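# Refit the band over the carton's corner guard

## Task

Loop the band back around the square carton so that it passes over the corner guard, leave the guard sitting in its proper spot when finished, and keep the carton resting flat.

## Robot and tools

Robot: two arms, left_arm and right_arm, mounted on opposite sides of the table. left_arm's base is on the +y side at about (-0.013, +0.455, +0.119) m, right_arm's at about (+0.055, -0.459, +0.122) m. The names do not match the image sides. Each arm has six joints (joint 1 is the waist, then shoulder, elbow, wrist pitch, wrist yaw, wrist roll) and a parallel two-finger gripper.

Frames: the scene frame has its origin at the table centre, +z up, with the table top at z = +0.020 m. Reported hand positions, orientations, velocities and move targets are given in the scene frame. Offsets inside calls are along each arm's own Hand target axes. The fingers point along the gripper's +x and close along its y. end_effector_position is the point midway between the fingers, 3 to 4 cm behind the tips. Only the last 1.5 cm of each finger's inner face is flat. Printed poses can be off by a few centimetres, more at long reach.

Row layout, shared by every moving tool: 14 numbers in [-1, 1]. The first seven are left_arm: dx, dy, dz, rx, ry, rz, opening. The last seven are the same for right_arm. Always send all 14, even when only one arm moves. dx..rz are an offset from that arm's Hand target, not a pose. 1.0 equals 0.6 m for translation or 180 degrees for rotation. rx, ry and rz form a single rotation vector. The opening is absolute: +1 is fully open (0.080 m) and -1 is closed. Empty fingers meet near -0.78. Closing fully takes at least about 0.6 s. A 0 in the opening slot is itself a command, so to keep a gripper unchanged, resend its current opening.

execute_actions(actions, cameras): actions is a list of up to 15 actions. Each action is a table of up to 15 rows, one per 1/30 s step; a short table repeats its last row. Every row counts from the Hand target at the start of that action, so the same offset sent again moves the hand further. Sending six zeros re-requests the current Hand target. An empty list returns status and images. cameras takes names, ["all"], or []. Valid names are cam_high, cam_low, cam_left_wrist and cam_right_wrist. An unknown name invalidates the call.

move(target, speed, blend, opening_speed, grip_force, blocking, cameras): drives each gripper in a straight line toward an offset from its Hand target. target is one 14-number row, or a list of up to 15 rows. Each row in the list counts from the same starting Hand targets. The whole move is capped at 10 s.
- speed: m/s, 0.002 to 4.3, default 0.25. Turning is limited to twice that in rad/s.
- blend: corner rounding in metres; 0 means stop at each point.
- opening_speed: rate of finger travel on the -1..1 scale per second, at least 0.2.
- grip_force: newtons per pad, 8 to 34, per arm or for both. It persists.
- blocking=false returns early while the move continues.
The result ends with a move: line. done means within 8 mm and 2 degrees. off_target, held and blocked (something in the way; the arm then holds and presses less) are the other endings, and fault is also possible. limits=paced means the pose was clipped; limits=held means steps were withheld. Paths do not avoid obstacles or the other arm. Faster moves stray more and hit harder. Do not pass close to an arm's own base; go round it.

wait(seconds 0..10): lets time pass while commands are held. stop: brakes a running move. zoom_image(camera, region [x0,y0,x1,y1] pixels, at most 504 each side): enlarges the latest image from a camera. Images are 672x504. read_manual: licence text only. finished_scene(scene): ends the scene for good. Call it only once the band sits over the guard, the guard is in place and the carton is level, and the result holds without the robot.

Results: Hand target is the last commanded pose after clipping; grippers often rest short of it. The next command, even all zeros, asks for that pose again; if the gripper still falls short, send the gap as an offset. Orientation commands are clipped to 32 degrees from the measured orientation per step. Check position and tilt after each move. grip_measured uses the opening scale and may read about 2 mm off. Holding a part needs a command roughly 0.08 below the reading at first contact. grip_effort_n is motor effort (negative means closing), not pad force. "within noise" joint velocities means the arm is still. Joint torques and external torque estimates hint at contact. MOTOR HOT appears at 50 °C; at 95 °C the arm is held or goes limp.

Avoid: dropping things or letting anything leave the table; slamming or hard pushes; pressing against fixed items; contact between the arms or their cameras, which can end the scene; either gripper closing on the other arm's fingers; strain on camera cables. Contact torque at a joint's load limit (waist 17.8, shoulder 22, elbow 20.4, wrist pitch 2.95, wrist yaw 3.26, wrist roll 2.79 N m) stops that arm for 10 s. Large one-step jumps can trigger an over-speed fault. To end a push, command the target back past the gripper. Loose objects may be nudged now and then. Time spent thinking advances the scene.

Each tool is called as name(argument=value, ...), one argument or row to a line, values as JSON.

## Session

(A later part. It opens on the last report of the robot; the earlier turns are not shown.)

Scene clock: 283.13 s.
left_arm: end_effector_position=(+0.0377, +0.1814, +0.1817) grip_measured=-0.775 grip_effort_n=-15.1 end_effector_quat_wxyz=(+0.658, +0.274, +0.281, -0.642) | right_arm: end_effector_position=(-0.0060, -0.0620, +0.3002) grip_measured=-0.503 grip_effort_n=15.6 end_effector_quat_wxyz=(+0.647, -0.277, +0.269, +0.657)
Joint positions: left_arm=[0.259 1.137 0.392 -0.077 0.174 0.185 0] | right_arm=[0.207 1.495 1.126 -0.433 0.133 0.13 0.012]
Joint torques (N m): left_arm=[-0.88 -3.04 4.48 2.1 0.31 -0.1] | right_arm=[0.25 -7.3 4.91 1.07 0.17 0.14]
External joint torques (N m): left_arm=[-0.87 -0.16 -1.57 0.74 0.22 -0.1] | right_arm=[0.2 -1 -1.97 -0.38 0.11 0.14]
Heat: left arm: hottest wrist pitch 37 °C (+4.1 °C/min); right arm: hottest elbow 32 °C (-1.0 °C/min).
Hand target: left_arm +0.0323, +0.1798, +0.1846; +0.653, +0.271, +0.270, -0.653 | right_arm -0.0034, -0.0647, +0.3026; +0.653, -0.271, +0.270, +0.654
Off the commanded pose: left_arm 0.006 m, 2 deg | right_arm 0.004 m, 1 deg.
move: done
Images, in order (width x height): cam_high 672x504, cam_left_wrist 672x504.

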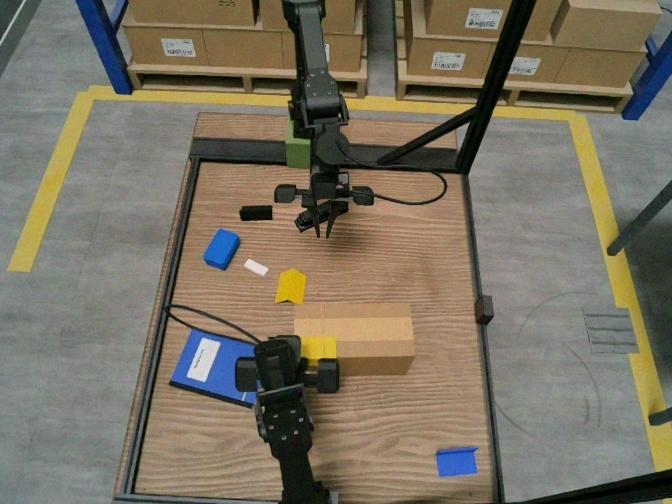

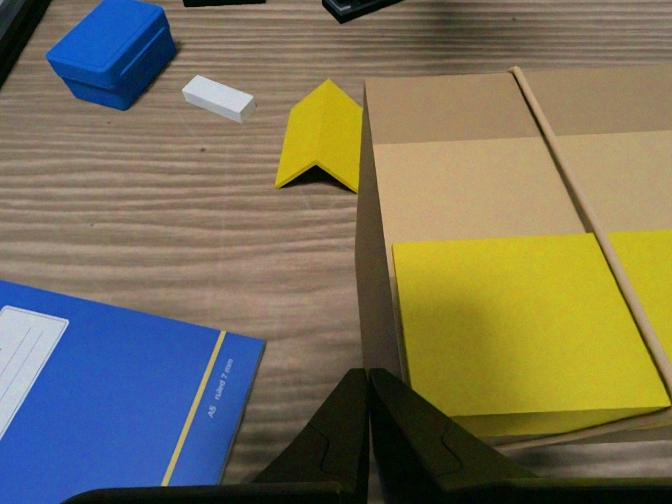

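move(
  target=[
    [0,0.05,0,0,0,0,-0.78,0,0,0,0,0,0,-0.5],
    [-0.26,0.0,0.07,0,0,0,-0.78,0,0,0,0,0,0,-0.5],
  ],
  cameras=["all"],
  speed=0.12,
  blend=0.01,
)

zoom_image(
  camera="cam_left_wrist",
  region=[220, 140, 672, 420],
)

zoom_image(
  camera="cam_right_wrist",
  region=[320, 120, 500, 370],
)

zoom_image(
  camera="cam_high",
  region=[270, 260, 430, 390],
)

zoom_image(
  camera="cam_low",
  region=[300, 190, 420, 275],
)

Scene clock: 290.57 s.
left_arm: end_effector_position=(+0.0312, +0.2616, +0.3134) grip_measured=-0.775 grip_effort_n=-15.1 end_effector_quat_wxyz=(+0.648, +0.275, +0.288, -0.649) | right_arm: end_effector_position=(-0.0060, -0.0620, +0.3002) grip_measured=-0.503 grip_effort_n=15.6 end_effector_quat_wxyz=(+0.647, -0.277, +0.269, +0.657)
Joint positions: left_arm=[0.449 0.706 0.795 -0.967 0.321 0.338 0] | right_arm=[0.207 1.495 1.126 -0.433 0.133 0.13 0.012]
Joint torques (N m): left_arm=[0.22 -0.49 8.75 0.97 0.33 0.11] | right_arm=[0.25 -7.3 4.88 1.07 0.16 0.13]
External joint torques (N m): left_arm=[0.21 0.07 2.43 -0.33 0.17 0.11] | right_arm=[0.23 -1.09 -1.95 -0.37 0.09 0.13]
Heat: left arm: hottest wrist pitch 37 °C (+1.0 °C/min); right arm: hottest elbow 32 °C (+0.0 °C/min).
Hand target: left_arm +0.0322, +0.2605, +0.3246; +0.653, +0.271, +0.270, -0.653 | right_arm -0.0034, -0.0647, +0.3026; +0.653, -0.271, +0.270, +0.654
Off the commanded pose: left_arm 0.011 m, 2 deg | right_arm 0.004 m, 1 deg.
move: off_target (left_arm)

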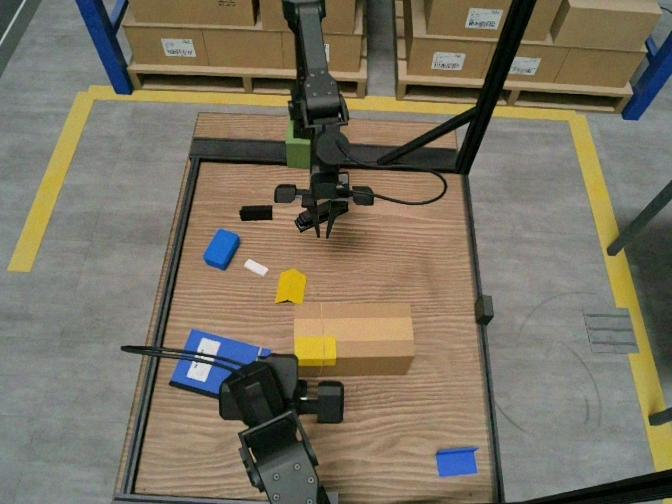

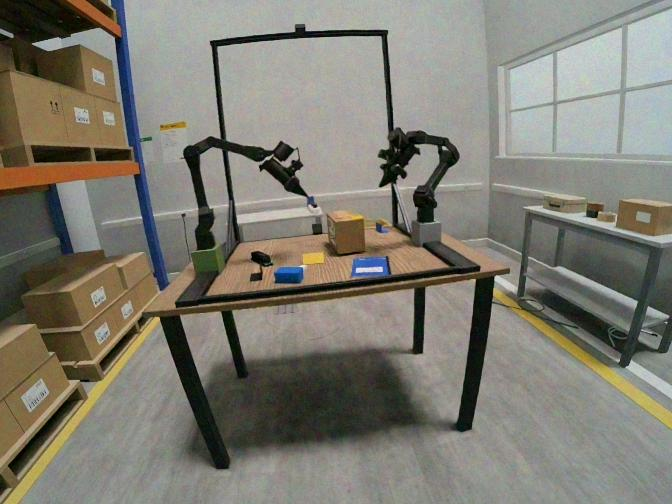

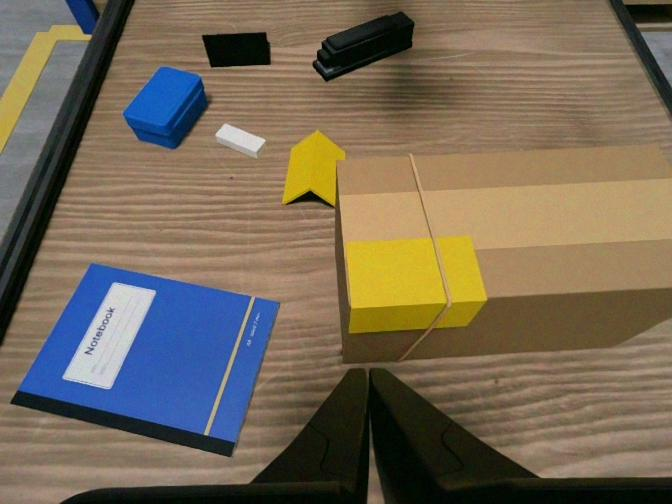

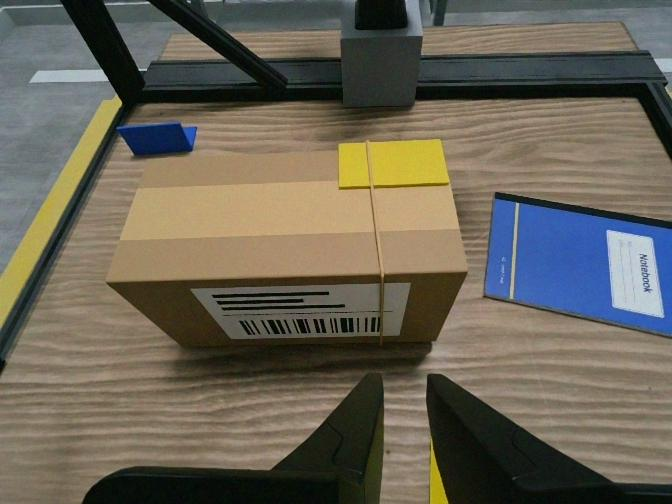

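Scaled by 1.115.

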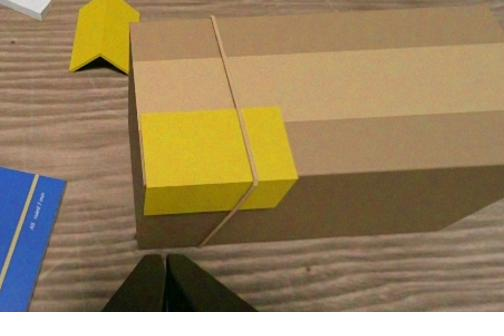

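Scaled by 2.016.

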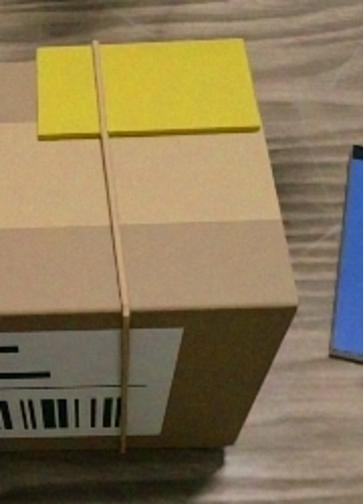

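Scaled by 3.150.

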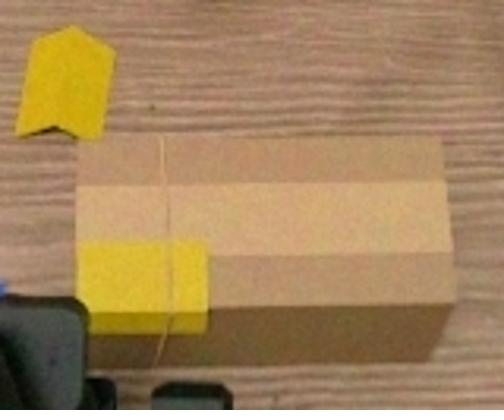

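Scaled by 4.200.

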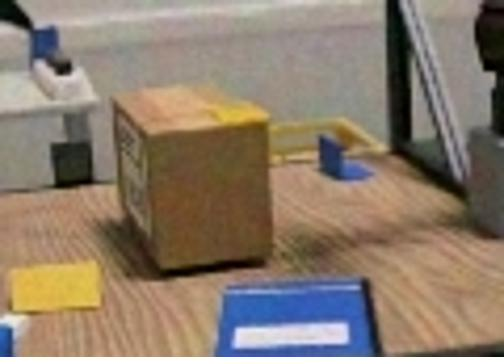

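move(
  target=[0.203,-0.098,-0.058,0,0,0,-0.45,0,0,0,0,0,0,-0.5],
  cameras=["cam_left_wrist"],
  speed=0.12,
)

Scene clock: 304.50 s.
left_arm: end_effector_position=(-0.0283, +0.2003, +0.2136) grip_measured=-0.454 grip_effort_n=17.9 end_effector_quat_wxyz=(+0.648, +0.273, +0.276, -0.655) | right_arm: end_effector_position=(-0.0060, -0.0620, +0.3002) grip_measured=-0.503 grip_effort_n=15.1 end_effector_quat_wxyz=(+0.647, -0.277, +0.269, +0.657)
Joint positions: left_arm=[-0.111 0.91 0.426 -0.315 -0.054 -0.067 0.015] | right_arm=[0.207 1.495 1.126 -0.433 0.133 0.13 0.012]
Joint torques (N m): left_arm=[-0.2 -0.86 5.09 2.29 -0.19 -0.08] | right_arm=[0.25 -7.27 4.88 1.07 0.18 0.14]
External joint torques (N m): left_arm=[-0.2 1.09 -1.51 0.89 -0.16 -0.08] | right_arm=[0.21 -1.08 -1.91 -0.36 0.12 0.14]
Heat: left arm: hottest wrist pitch 36 °C (+0.0 °C/min); right arm: hottest elbow 32 °C (+0.0 °C/min).
Hand target: left_arm -0.0265, +0.1989, +0.2138; +0.653, +0.271, +0.270, -0.653 | right_arm -0.0034, -0.0647, +0.3026; +0.653, -0.271, +0.270, +0.654
Off the commanded pose: left_arm 0.002 m, 1 deg | right_arm 0.004 m, 1 deg.
move: done
Images, in order (width x height): cam_left_wrist 672x504.

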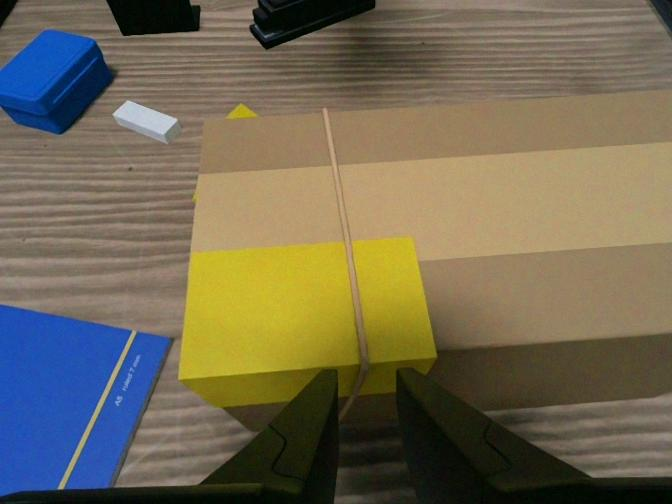

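move(
  target=[
    [0.034,0,0,0,0,0,-0.5,0,0,0,0,0,0,-0.5],
    [0.043,0,-0.006,0,0,0,-0.5,0,0,0,0,0,0,-0.5],
  ],
  speed=0.05,
)

move(
  target=[0,0,0,0,0,0,-0.98,0,0,0,0,0,0,-0.5],
  opening_speed=0.8,
  cameras=["cam_left_wrist"],
)

move(
  target=[-0.046,0,0.037,0,0,0,-0.98,0,0,0,0,0,0,-0.5],
  cameras=["cam_left_wrist"],
  speed=0.06,
)

zoom_image(
  camera="cam_left_wrist",
  region=[130, 240, 500, 500],
)

Scene clock: 311.87 s.
left_arm: end_effector_position=(-0.0292, +0.1815, +0.1982) grip_measured=-0.496 grip_effort_n=-17.9 end_effector_quat_wxyz=(+0.652, +0.265, +0.270, -0.657) | right_arm: end_effector_position=(-0.0060, -0.0620, +0.3002) grip_measured=-0.503 grip_effort_n=15.6 end_effector_quat_wxyz=(+0.647, -0.277, +0.269, +0.657)
Joint positions: left_arm=[-0.108 1.039 0.396 -0.135 -0.054 -0.067 0.013] | right_arm=[0.207 1.495 1.126 -0.433 0.133 0.13 0.012]
Joint torques (N m): left_arm=[0.21 -0.63 4.07 1.78 0.03 0.1] | right_arm=[0.26 -7.27 4.89 1.07 0.17 0.14]
External joint torques (N m): left_arm=[0.21 1.92 -2.36 0.33 0.06 0.1] | right_arm=[0.26 -1.04 -1.9 -0.35 0.1 0.13]
Heat: left arm: hottest wrist pitch 38 °C (+2.0 °C/min); right arm: hottest elbow 32 °C (+0.0 °C/min).
Hand target: left_arm -0.0265, +0.1832, +0.1931; +0.653, +0.271, +0.270, -0.653 | right_arm -0.0034, -0.0647, +0.3026; +0.653, -0.271, +0.270, +0.654
Off the commanded pose: left_arm 0.006 m, 1 deg | right_arm 0.004 m, 1 deg.
move: done

Scene clock: 312.97 s.
left_arm: end_effector_position=(-0.0292, +0.1813, +0.1985) grip_measured=-0.771 grip_effort_n=-30.9 end_effector_quat_wxyz=(+0.652, +0.265, +0.270, -0.657) | right_arm: end_effector_position=(-0.0060, -0.0620, +0.3002) grip_measured=-0.503 grip_effort_n=15.6 end_effector_quat_wxyz=(+0.647, -0.277, +0.269, +0.657)
Joint positions: left_arm=[-0.108 1.039 0.396 -0.134 -0.054 -0.067 0] | right_arm=[0.207 1.495 1.126 -0.433 0.133 0.13 0.012]
Joint torques (N m): left_arm=[0.19 -0.73 4.13 1.65 0.04 0.12] | right_arm=[0.27 -7.27 4.94 1.08 0.17 0.13]
External joint torques (N m): left_arm=[0.17 1.77 -2.17 0.25 0.08 0.11] | right_arm=[0.28 -1.05 -1.89 -0.36 0.1 0.12]
Heat: left arm: hottest wrist pitch 38 °C (+2.0 °C/min); right arm: hottest elbow 32 °C (+0.0 °C/min).
Hand target: left_arm -0.0265, +0.1832, +0.1931; +0.653, +0.271, +0.270, -0.653 | right_arm -0.0034, -0.0647, +0.3026; +0.653, -0.271, +0.270, +0.654
Off the commanded pose: left_arm 0.006 m, 1 deg | right_arm 0.004 m, 1 deg.
move: done
Images, in order (width x height): cam_left_wrist 672x504.

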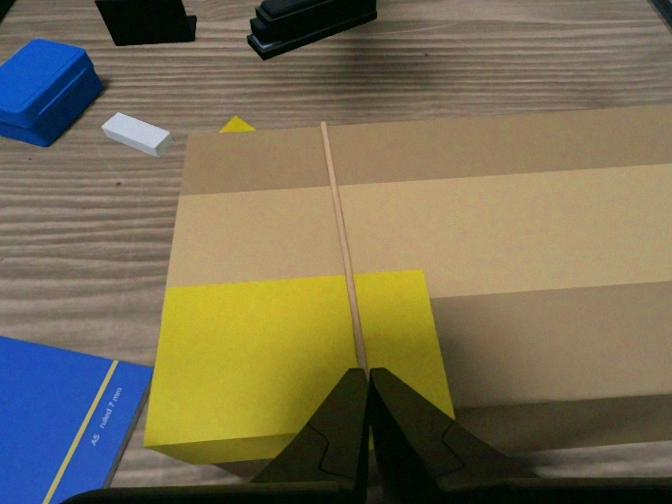

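Scene clock: 314.30 s.
left_arm: end_effector_position=(-0.0253, +0.1933, +0.2129) grip_measured=-0.772 grip_effort_n=-28.6 end_effector_quat_wxyz=(+0.649, +0.282, +0.288, -0.645) | right_arm: end_effector_position=(-0.0060, -0.0620, +0.3002) grip_measured=-0.503 grip_effort_n=15.1 end_effector_quat_wxyz=(+0.647, -0.277, +0.269, +0.657)
Joint positions: left_arm=[-0.097 0.973 0.465 -0.324 -0.054 -0.067 0] | right_arm=[0.207 1.495 1.126 -0.433 0.133 0.13 0.012]
Joint torques (N m): left_arm=[-0.02 -2.9 9.47 1.04 -0.03 0.04] | right_arm=[0.26 -7.3 4.87 1.07 0.18 0.14]
External joint torques (N m): left_arm=[-0.03 -0.63 2.93 -0.33 0 0.04] | right_arm=[0.26 -1.06 -1.96 -0.36 0.11 0.13]
Heat: left arm: hottest wrist pitch 38 °C (+2.0 °C/min); right arm: hottest elbow 32 °C (+0.0 °C/min).
Hand target: left_arm -0.0265, +0.1870, +0.2283; +0.653, +0.271, +0.270, -0.653 | right_arm -0.0034, -0.0647, +0.3026; +0.653, -0.271, +0.270, +0.654
Off the commanded pose: left_arm 0.017 m, 3 deg | right_arm 0.004 m, 1 deg.
move: off_target (left_arm)
Images, in order (width x height): cam_left_wrist 672x504.

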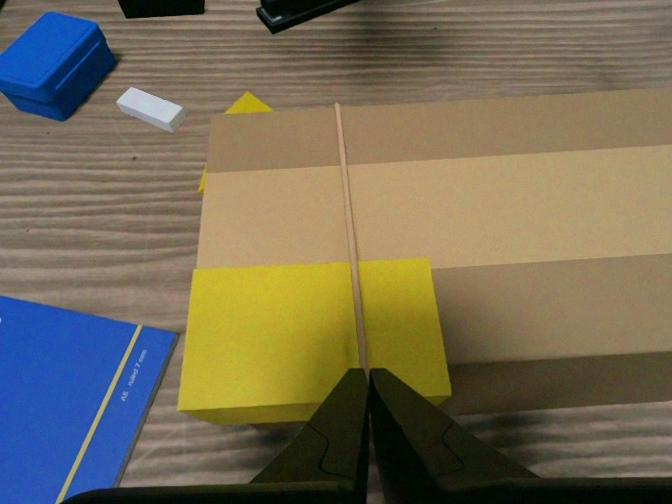

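Scaled by 1.362.

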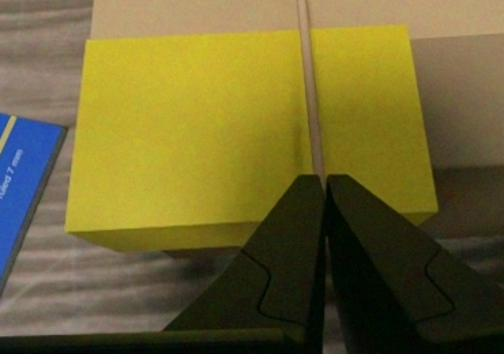

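move(
  target=[
    [0.03,0,-0.03,0,0,0,-0.98,0,0,0,0,0,0,-0.5],
    [0.05,0,-0.037,0,0,0,-0.98,0,0,0,0,0,0,-0.5],
  ],
  speed=0.05,
)

move(
  target=[0,0,0,0,0,0,-0.5,0,0,0,0,0,0,-0.5],
  opening_speed=0.5,
)

move(
  target=[
    [-0.065,0,0.0,0,0,0,-0.5,0,0,0,0,0,0,-0.5],
    [-0.1,0.054,0,0.01,0,-0.01,1,0,0,0,0,0,0,-0.5],
  ],
  cameras=["cam_left_wrist","cam_high"],
  speed=0.1,
)

zoom_image(
  camera="cam_high",
  region=[270, 260, 430, 390],
)

Scene clock: 352.10 s.
left_arm: end_effector_position=(-0.0259, +0.1803, +0.1979) grip_measured=-0.772 grip_effort_n=-28.6 end_effector_quat_wxyz=(+0.657, +0.263, +0.271, -0.653) | right_arm: end_effector_position=(-0.0060, -0.0620, +0.3002) grip_measured=-0.503 grip_effort_n=15.6 end_effector_quat_wxyz=(+0.647, -0.277, +0.269, +0.657)
Joint positions: left_arm=[-0.097 1.045 0.396 -0.128 -0.058 -0.067 0] | right_arm=[0.207 1.495 1.126 -0.433 0.133 0.13 0.012]
Joint torques (N m): left_arm=[0.22 0.13 3.95 2.23 0.05 0.1] | right_arm=[0.26 -7.28 4.89 1.07 0.18 0.15]
External joint torques (N m): left_arm=[0.22 2.72 -2.45 0.79 0.08 0.1] | right_arm=[0.3 -1.11 -1.87 -0.35 0.11 0.14]
Heat: left arm: hottest elbow 35 °C (+6.1 °C/min); right arm: hottest shoulder 32 °C (+1.0 °C/min).
Hand target: left_arm -0.0265, +0.1815, +0.1914; +0.653, +0.271, +0.270, -0.653 | right_arm -0.0034, -0.0647, +0.3026; +0.653, -0.271, +0.270, +0.654
Off the commanded pose: left_arm 0.007 m, 1 deg | right_arm 0.004 m, 1 deg.
move: done

Scene clock: 353.27 s.
left_arm: end_effector_position=(-0.0265, +0.1786, +0.1982) grip_measured=-0.504 grip_effort_n=18.8 end_effector_quat_wxyz=(+0.657, +0.261, +0.269, -0.654) | right_arm: end_effector_position=(-0.0060, -0.0620, +0.3002) grip_measured=-0.503 grip_effort_n=15.6 end_effector_quat_wxyz=(+0.647, -0.277, +0.269, +0.657)
Joint positions: left_arm=[-0.097 1.051 0.396 -0.115 -0.054 -0.067 0.012] | right_arm=[0.207 1.495 1.126 -0.433 0.133 0.13 0.012]
Joint torques (N m): left_arm=[0.18 -0.62 4 1.41 0.06 0.1] | right_arm=[0.27 -7.3 4.87 1.07 0.18 0.13]
External joint torques (N m): left_arm=[0.18 1.96 -2.37 -0.02 0.08 0.1] | right_arm=[0.36 -1.03 -1.99 -0.37 0.1 0.13]
Heat: left arm: hottest wrist pitch 35 °C (-2.0 °C/min); right arm: hottest shoulder 32 °C (+1.0 °C/min).
Hand target: left_arm -0.0265, +0.1815, +0.1914; +0.653, +0.271, +0.270, -0.653 | right_arm -0.0034, -0.0647, +0.3026; +0.653, -0.271, +0.270, +0.654
Off the commanded pose: left_arm 0.007 m, 1 deg | right_arm 0.004 m, 1 deg.
move: done

Scene clock: 356.73 s.
left_arm: end_effector_position=(+0.0060, +0.2287, +0.2209) grip_measured=+0.996 grip_effort_n=17.4 end_effector_quat_wxyz=(+0.636, +0.284, +0.282, -0.660) | right_arm: end_effector_position=(-0.0060, -0.0620, +0.3002) grip_measured=-0.503 grip_effort_n=15.6 end_effector_quat_wxyz=(+0.647, -0.277, +0.269, +0.657)
Joint positions: left_arm=[0.168 0.764 0.43 -0.502 0.156 0.154 0.08] | right_arm=[0.207 1.495 1.126 -0.433 0.133 0.13 0.012]
Joint torques (N m): left_arm=[0.26 -1.36 9.17 1.04 0.19 0.11] | right_arm=[0.3 -7.32 4.88 1.07 0.17 0.12]
External joint torques (N m): left_arm=[0.26 -0.16 2.53 -0.31 0.12 0.11] | right_arm=[0.36 -1.06 -1.97 -0.37 0.09 0.12]
Heat: left arm: hottest elbow 34 °C (+4.0 °C/min); right arm: hottest shoulder 32 °C (+1.0 °C/min).
Hand target: left_arm +0.0058, +0.2239, +0.2338; +0.639, +0.276, +0.264, -0.668 | right_arm -0.0034, -0.0647, +0.3026; +0.653, -0.271, +0.270, +0.654
Off the commanded pose: left_arm 0.014 m, 2 deg | right_arm 0.004 m, 1 deg.
move: off_target (left_arm); target 2's new opening was sent with left_arm's hand 0.014 m and 2 deg from that target
Images, in order (width x height): cam_high 672x504, cam_left_wrist 672x504.

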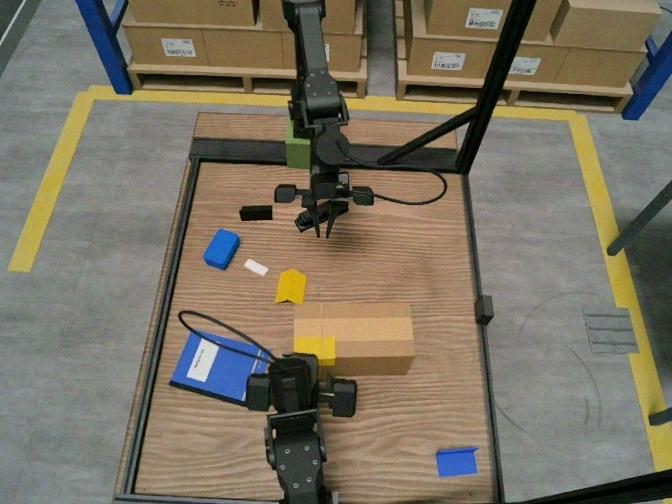

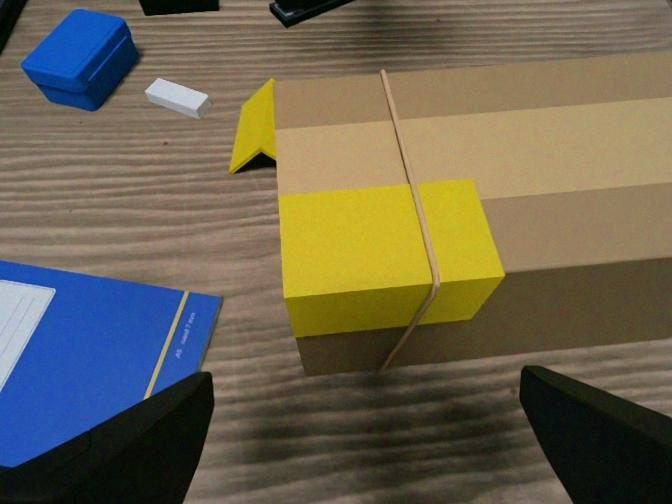

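Scaled by 3.150.

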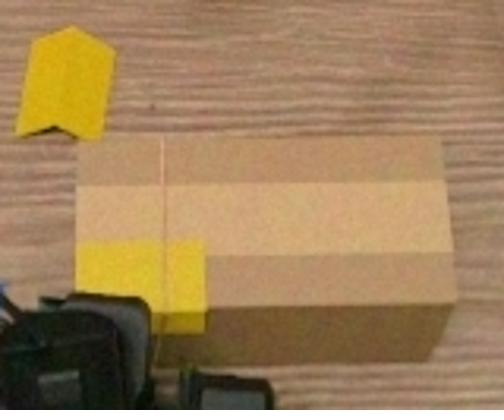

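move(
  target=[0.05,0,0.015,0,0,0,1,0,0,0,0,0,0,-0.5],
  speed=0.08,
  cameras=["cam_left_wrist","cam_high"],
)

Scene clock: 380.63 s.
left_arm: end_effector_position=(+0.0057, +0.2027, +0.2099) grip_measured=+0.996 grip_effort_n=17.4 end_effector_quat_wxyz=(+0.637, +0.283, +0.280, -0.660) | right_arm: end_effector_position=(-0.0060, -0.0620, +0.3002) grip_measured=-0.503 grip_effort_n=15.1 end_effector_quat_wxyz=(+0.647, -0.277, +0.269, +0.657)
Joint positions: left_arm=[0.134 0.925 0.43 -0.333 0.133 0.131 0.08] | right_arm=[0.207 1.495 1.126 -0.433 0.133 0.13 0.012]
Joint torques (N m): left_arm=[-0.21 -0.91 7.74 2.26 -0.1 -0.09] | right_arm=[0.27 -7.26 4.89 1.08 0.18 0.12]
External joint torques (N m): left_arm=[-0.2 1.09 1.19 0.9 -0.17 -0.09] | right_arm=[0.3 -1.04 -1.9 -0.34 0.1 0.12]
Heat: left arm: hottest elbow 35 °C (+4.0 °C/min); right arm: hottest shoulder 32 °C (+1.0 °C/min).
Hand target: left_arm +0.0046, +0.1964, +0.2189; +0.639, +0.276, +0.264, -0.668 | right_arm -0.0034, -0.0647, +0.3026; +0.653, -0.271, +0.270, +0.654
Off the commanded pose: left_arm 0.011 m, 2 deg | right_arm 0.004 m, 1 deg.
move: off_target (left_arm)
Images, in order (width x height): cam_high 672x504, cam_left_wrist 672x504.

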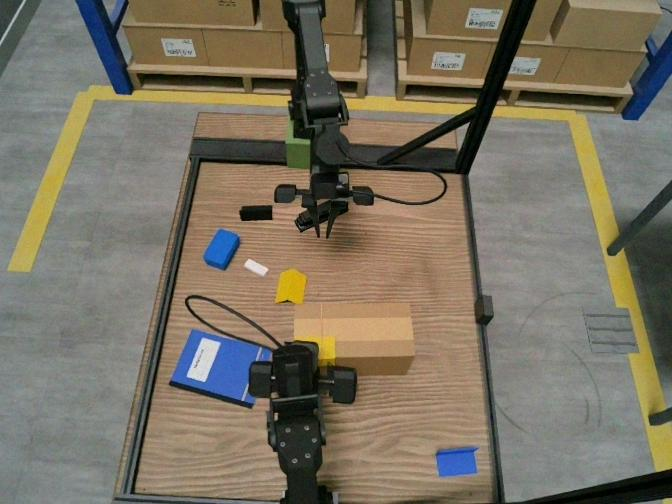

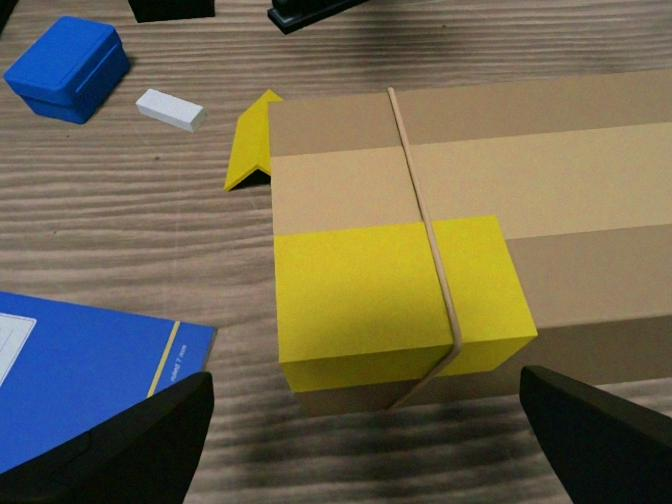

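move(
  target=[0.05,0,0.006,0,0,0,1,0,0,0,0,0,0,-0.5],
  speed=0.06,
  grip_force=10,
  cameras=["cam_left_wrist"],
)

move(
  target=[0,0,0,0,0,0,0.65,0,0,0,0,0,0,-0.5],
  opening_speed=0.3,
  cameras=["cam_left_wrist"],
)

Scene clock: 387.57 s.
left_arm: end_effector_position=(+0.0033, +0.1757, +0.1983) grip_measured=+0.996 grip_effort_n=17.4 end_effector_quat_wxyz=(+0.637, +0.274, +0.272, -0.668) | right_arm: end_effector_position=(-0.0060, -0.0620, +0.3002) grip_measured=-0.503 grip_effort_n=15.1 end_effector_quat_wxyz=(+0.647, -0.277, +0.269, +0.657)
Joint positions: left_arm=[0.108 1.086 0.43 -0.145 0.128 0.111 0.08] | right_arm=[0.207 1.495 1.126 -0.433 0.133 0.13 0.012]
Joint torques (N m): left_arm=[-0.26 -0.82 6.39 1.74 -0.2 -0.03] | right_arm=[0.27 -7.28 4.9 1.07 0.17 0.14]
External joint torques (N m): left_arm=[-0.23 1.95 0.12 0.35 -0.26 -0.04] | right_arm=[0.31 -1.04 -1.92 -0.36 0.1 0.13]
Heat: left arm: hottest wrist pitch 36 °C (+0.0 °C/min); right arm: hottest shoulder 32 °C (+0.0 °C/min).
Hand target: left_arm +0.0036, +0.1726, +0.2003; +0.639, +0.276, +0.264, -0.668 | right_arm -0.0034, -0.0647, +0.3026; +0.653, -0.271, +0.270, +0.654
Off the commanded pose: left_arm 0.004 m, 1 deg | right_arm 0.004 m, 1 deg.
grip_force (N): 10, 10
move: done
Images, in order (width x height): cam_left_wrist 672x504.

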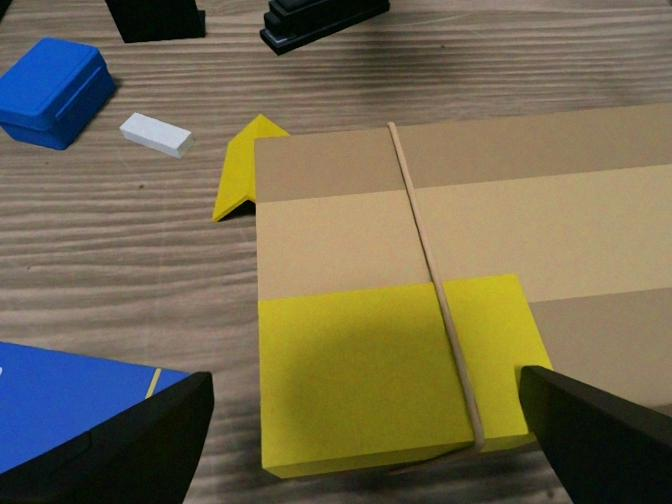

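Scene clock: 389.30 s.
left_arm: end_effector_position=(-0.0006, +0.1753, +0.1982) grip_measured=+0.654 grip_effort_n=-18.8 end_effector_quat_wxyz=(+0.632, +0.276, +0.270, -0.672) | right_arm: end_effector_position=(-0.0060, -0.0620, +0.3002) grip_measured=-0.503 grip_effort_n=15.6 end_effector_quat_wxyz=(+0.647, -0.277, +0.269, +0.657)
Joint positions: left_arm=[0.094 1.088 0.43 -0.143 0.128 0.111 0.064] | right_arm=[0.207 1.495 1.126 -0.433 0.133 0.13 0.012]
Joint torques (N m): left_arm=[0.05 -0.82 6.38 1.64 -0.21 -0.01] | right_arm=[0.27 -7.29 4.93 1.07 0.17 0.13]
External joint torques (N m): left_arm=[0.05 1.98 0.04 0.23 -0.27 -0.01] | right_arm=[0.28 -0.97 -1.94 -0.37 0.1 0.13]
Heat: left arm: hottest wrist pitch 36 °C (+0.0 °C/min); right arm: hottest shoulder 32 °C (+0.0 °C/min).
Hand target: left_arm +0.0036, +0.1726, +0.2003; +0.639, +0.276, +0.264, -0.668 | right_arm -0.0034, -0.0647, +0.3026; +0.653, -0.271, +0.270, +0.654
Off the commanded pose: left_arm 0.005 m, 1 deg | right_arm 0.004 m, 1 deg.
grip_force (N): 10, 10
move: done
Images, in order (width x height): cam_left_wrist 672x504.

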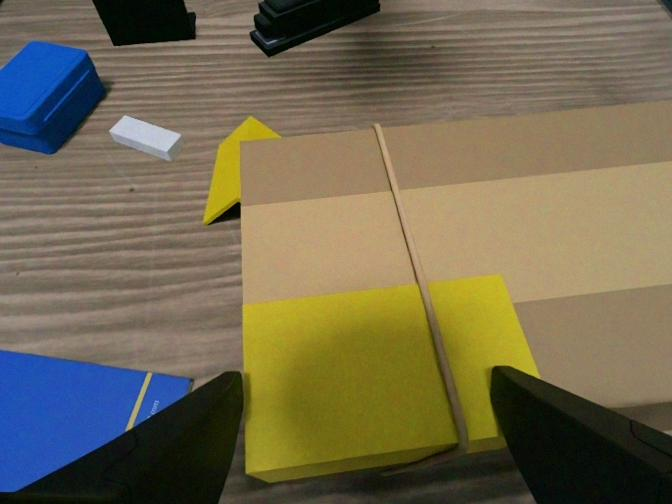

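move(
  target=[0,0,0,0,0,0,0.33,0,0,0,0,0,0,-0.5],
  opening_speed=0.25,
  grip_force=14,
  cameras=["cam_left_wrist"],
)

Scene clock: 396.00 s.
left_arm: end_effector_position=(+0.0034, +0.1752, +0.1984) grip_measured=+0.334 grip_effort_n=-19.3 end_effector_quat_wxyz=(+0.637, +0.274, +0.271, -0.667) | right_arm: end_effector_position=(-0.0060, -0.0620, +0.3002) grip_measured=-0.503 grip_effort_n=15.6 end_effector_quat_wxyz=(+0.647, -0.277, +0.269, +0.657)
Joint positions: left_arm=[0.107 1.088 0.43 -0.141 0.125 0.111 0.05] | right_arm=[0.207 1.495 1.126 -0.433 0.133 0.13 0.012]
Joint torques (N m): left_arm=[0.17 -0.93 6.37 1.47 -0.1 -0.01] | right_arm=[0.28 -7.29 4.93 1.07 0.18 0.13]
External joint torques (N m): left_arm=[0.17 1.86 0.06 0.08 -0.16 -0.01] | right_arm=[0.27 -1.05 -1.9 -0.37 0.12 0.13]
Heat: left arm: hottest wrist pitch 36 °C (+1.0 °C/min); right arm: hottest shoulder 32 °C (+0.0 °C/min).
Hand target: left_arm +0.0036, +0.1726, +0.2003; +0.639, +0.276, +0.264, -0.668 | right_arm -0.0034, -0.0647, +0.3026; +0.653, -0.271, +0.270, +0.654
Off the commanded pose: left_arm 0.003 m, 1 deg | right_arm 0.004 m, 1 deg.
grip_force (N): 14, 14
move: done
Images, in order (width x height): cam_left_wrist 672x504.

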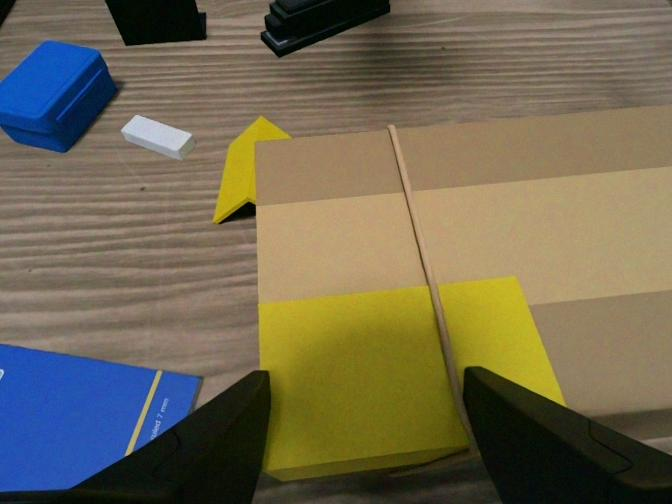

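Works; keep closing.

move(
  target=[0,0,0,0,0,0,0.05,0,0,0,0,0,0,-0.5],
  opening_speed=0.2,
  grip_force=18,
  cameras=["cam_left_wrist"],
)

Scene clock: 401.17 s.
left_arm: end_effector_position=(-0.0012, +0.1750, +0.1984) grip_measured=+0.054 grip_effort_n=-20.7 end_effector_quat_wxyz=(+0.631, +0.275, +0.269, -0.673) | right_arm: end_effector_position=(-0.0060, -0.0620, +0.3002) grip_measured=-0.503 grip_effort_n=15.6 end_effector_quat_wxyz=(+0.647, -0.277, +0.269, +0.657)
Joint positions: left_arm=[0.093 1.088 0.43 -0.141 0.13 0.111 0.037] | right_arm=[0.207 1.495 1.126 -0.433 0.133 0.13 0.012]
Joint torques (N m): left_arm=[0.28 -0.9 6.35 1.47 -0.26 -0.01] | right_arm=[0.28 -7.29 4.87 1.07 0.18 0.13]
External joint torques (N m): left_arm=[0.27 1.89 0.05 0.08 -0.31 -0.01] | right_arm=[0.27 -1.07 -1.92 -0.35 0.11 0.13]
Heat: left arm: hottest wrist pitch 36 °C (+1.0 °C/min); right arm: hottest shoulder 32 °C (+0.0 °C/min).
Hand target: left_arm +0.0036, +0.1726, +0.2003; +0.639, +0.276, +0.264, -0.668 | right_arm -0.0034, -0.0647, +0.3026; +0.653, -0.271, +0.270, +0.654
Off the commanded pose: left_arm 0.006 m, 1 deg | right_arm 0.004 m, 1 deg.
grip_force (N): 18, 18
move: done
Images, in order (width x height): cam_left_wrist 672x504.

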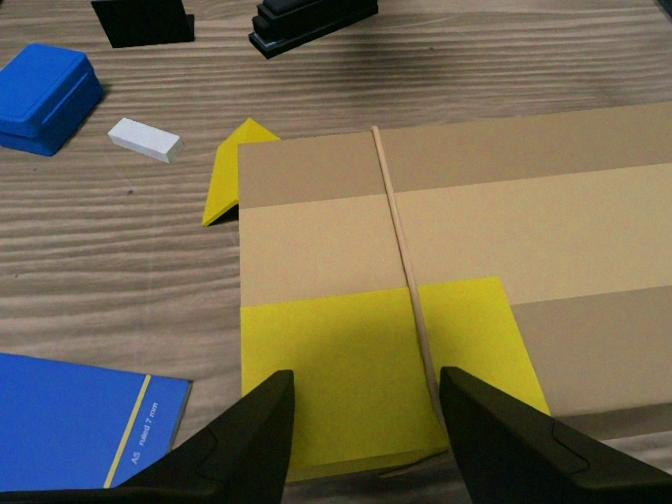

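move(
  target=[0,0,0,0,0,0,-0.2,0,0,0,0,0,0,-0.5],
  opening_speed=0.2,
  cameras=["cam_left_wrist"],
)

Scene clock: 406.97 s.
left_arm: end_effector_position=(-0.0032, +0.1750, +0.1985) grip_measured=-0.196 grip_effort_n=-20.2 end_effector_quat_wxyz=(+0.628, +0.275, +0.270, -0.677) | right_arm: end_effector_position=(-0.0060, -0.0620, +0.3002) grip_measured=-0.503 grip_effort_n=15.6 end_effector_quat_wxyz=(+0.647, -0.277, +0.269, +0.657)
Joint positions: left_arm=[0.09 1.088 0.43 -0.141 0.137 0.111 0.026] | right_arm=[0.207 1.495 1.126 -0.433 0.133 0.13 0.012]
Joint torques (N m): left_arm=[0.71 -0.88 6.38 1.47 -0.57 -0.01] | right_arm=[0.29 -7.29 4.92 1.07 0.18 0.14]
External joint torques (N m): left_arm=[0.69 1.85 0.13 0.09 -0.63 -0.01] | right_arm=[0.29 -1.03 -1.89 -0.36 0.11 0.14]
Heat: left arm: hottest wrist pitch 36 °C (+2.0 °C/min); right arm: hottest shoulder 32 °C (+0.0 °C/min).
Hand target: left_arm +0.0036, +0.1726, +0.2003; +0.639, +0.276, +0.264, -0.668 | right_arm -0.0034, -0.0647, +0.3026; +0.653, -0.271, +0.270, +0.654
Off the commanded pose: left_arm 0.007 m, 2 deg | right_arm 0.004 m, 1 deg.
grip_force (N): 18, 18
move: done
Images, in order (width x height): cam_left_wrist 672x504.

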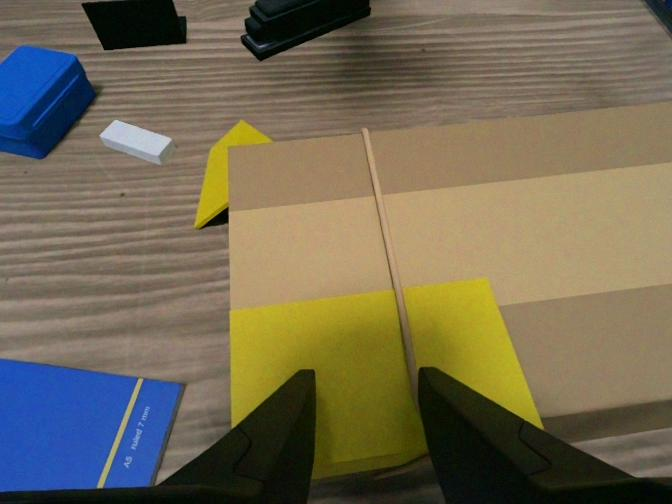

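move(
  target=[0,0,0,0,0,0,-0.5,0,0,0,0,0,0,-0.5],
  opening_speed=0.2,
  cameras=["cam_left_wrist","cam_high"],
)

zoom_image(
  camera="cam_high",
  region=[270, 260, 430, 390],
)

Scene clock: 412.83 s.
left_arm: end_effector_position=(-0.0032, +0.1750, +0.1985) grip_measured=-0.496 grip_effort_n=-20.7 end_effector_quat_wxyz=(+0.628, +0.275, +0.270, -0.677) | right_arm: end_effector_position=(-0.0060, -0.0620, +0.3002) grip_measured=-0.503 grip_effort_n=15.6 end_effector_quat_wxyz=(+0.647, -0.277, +0.269, +0.657)
Joint positions: left_arm=[0.09 1.088 0.43 -0.141 0.137 0.111 0.013] | right_arm=[0.207 1.495 1.126 -0.433 0.133 0.13 0.012]
Joint torques (N m): left_arm=[0.72 -0.9 6.41 1.47 -0.58 -0.04] | right_arm=[0.27 -7.26 4.9 1.07 0.18 0.13]
External joint torques (N m): left_arm=[0.7 1.89 0.11 0.07 -0.63 -0.04] | right_arm=[0.19 -0.97 -1.95 -0.37 0.12 0.13]
Heat: left arm: hottest wrist pitch 36 °C (+1.0 °C/min); right arm: hottest shoulder 32 °C (+0.0 °C/min).
Hand target: left_arm +0.0036, +0.1726, +0.2003; +0.639, +0.276, +0.264, -0.668 | right_arm -0.0034, -0.0647, +0.3026; +0.653, -0.271, +0.270, +0.654
Off the commanded pose: left_arm 0.007 m, 2 deg | right_arm 0.004 m, 1 deg.
grip_force (N): 18, 18
move: done
Images, in order (width x height): cam_high 672x504, cam_left_wrist 672x504.

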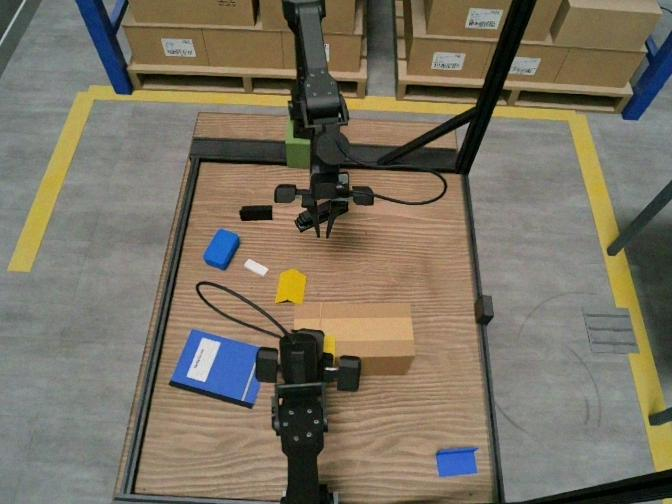

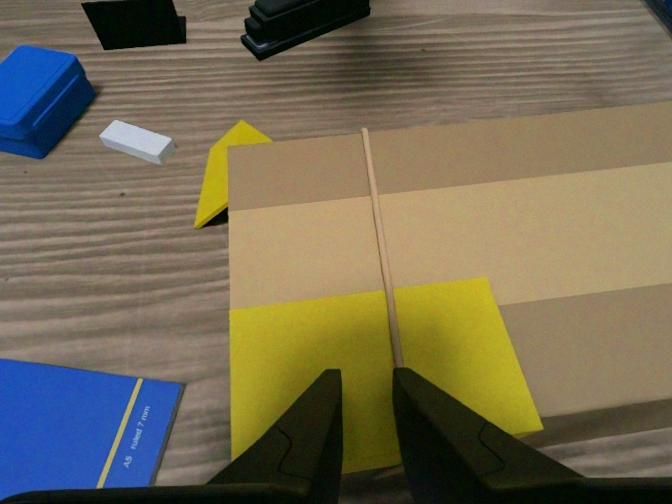

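Scaled by 3.150.

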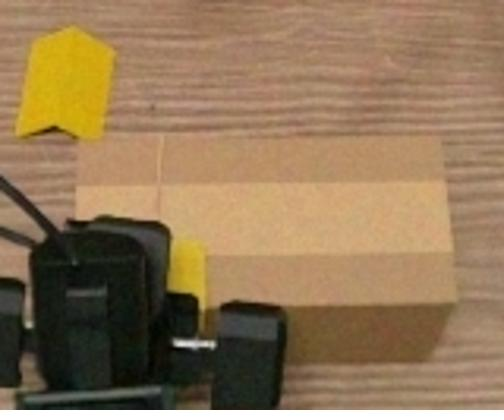

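move(
  target=[
    [0,0,0,0,0,0,-0.2,0,0,0,0,0,0,-0.5],
    [-0.12,0,0,0,0,0,-0.2,0,0,0,0,0,0,-0.5],
  ],
  opening_speed=0.4,
  speed=0.12,
  cameras=["all"],
)

zoom_image(
  camera="cam_high",
  region=[270, 260, 430, 390],
)

zoom_image(
  camera="cam_right_wrist",
  region=[100, 0, 600, 400],
)

Scene clock: 419.73 s.
left_arm: end_effector_position=(+0.0047, +0.2273, +0.2385) grip_measured=-0.204 grip_effort_n=17.4 end_effector_quat_wxyz=(+0.635, +0.285, +0.280, -0.662) | right_arm: end_effector_position=(-0.0060, -0.0620, +0.3002) grip_measured=-0.503 grip_effort_n=15.1 end_effector_quat_wxyz=(+0.647, -0.277, +0.269, +0.657)
Joint positions: left_arm=[0.16 0.764 0.499 -0.569 0.154 0.154 0.026] | right_arm=[0.207 1.495 1.126 -0.433 0.133 0.13 0.012]
Joint torques (N m): left_arm=[0.17 -1.37 9.14 1.05 0.18 0.14] | right_arm=[0.26 -7.3 4.91 1.07 0.16 0.13]
External joint torques (N m): left_arm=[0.15 -0.13 2.42 -0.32 0.11 0.14] | right_arm=[0.24 -1.02 -1.94 -0.37 0.1 0.13]
Heat: left arm: hottest wrist pitch 36 °C (+2.0 °C/min); right arm: hottest shoulder 33 °C (+1.0 °C/min).
Hand target: left_arm +0.0058, +0.2235, +0.2512; +0.639, +0.276, +0.264, -0.668 | right_arm -0.0034, -0.0647, +0.3026; +0.653, -0.271, +0.270, +0.654
Off the commanded pose: left_arm 0.013 m, 2 deg | right_arm 0.004 m, 1 deg.
grip_force (N): 18, 18
move: off_target (left_arm)

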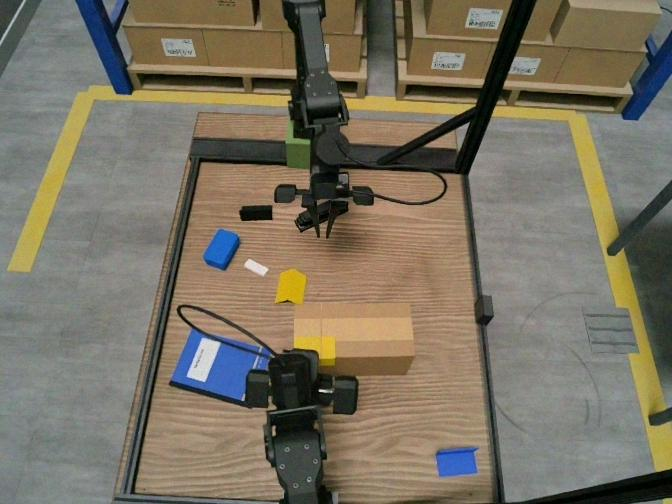

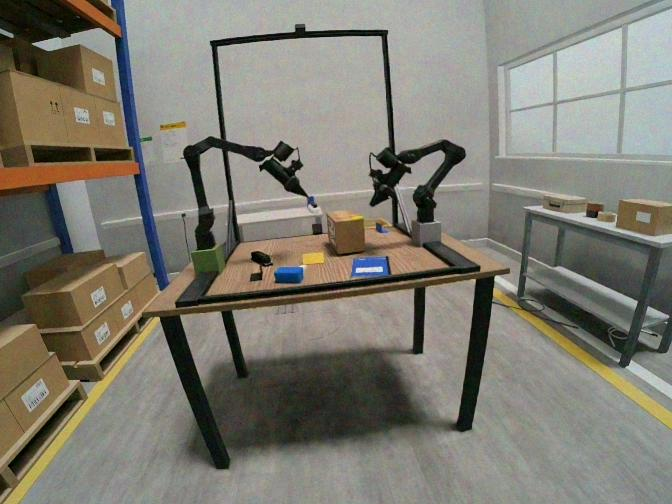

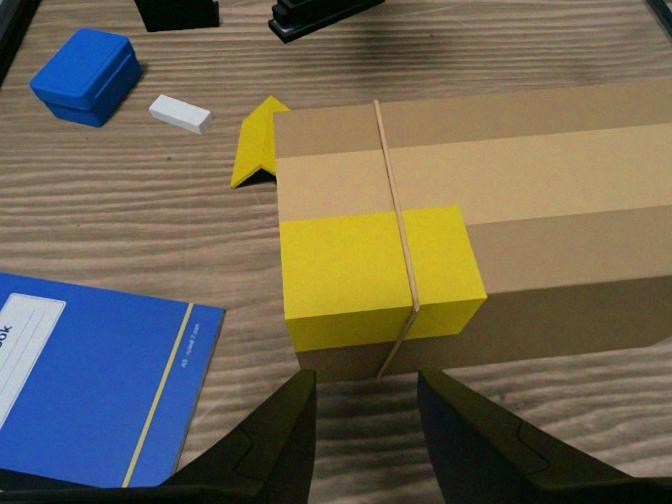

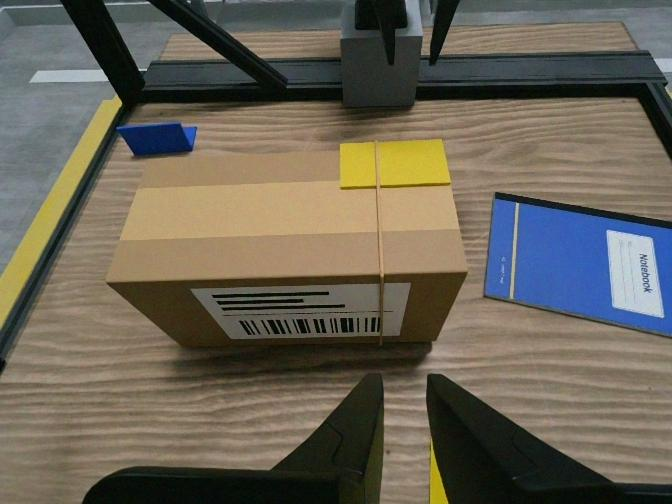

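Scaled by 3.150.

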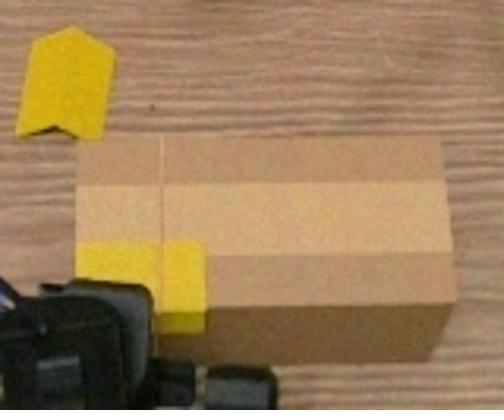

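Scaled by 1.008.

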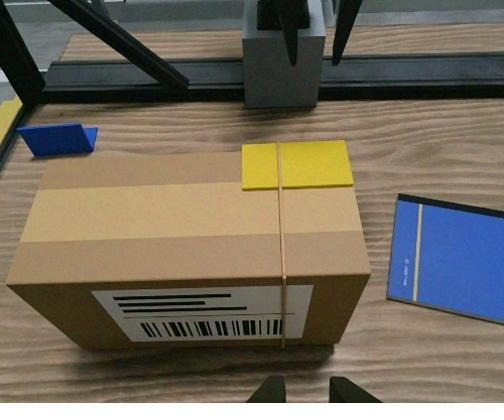

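finished_scene(
  scene=2,
)

The scene is finished: the task was done.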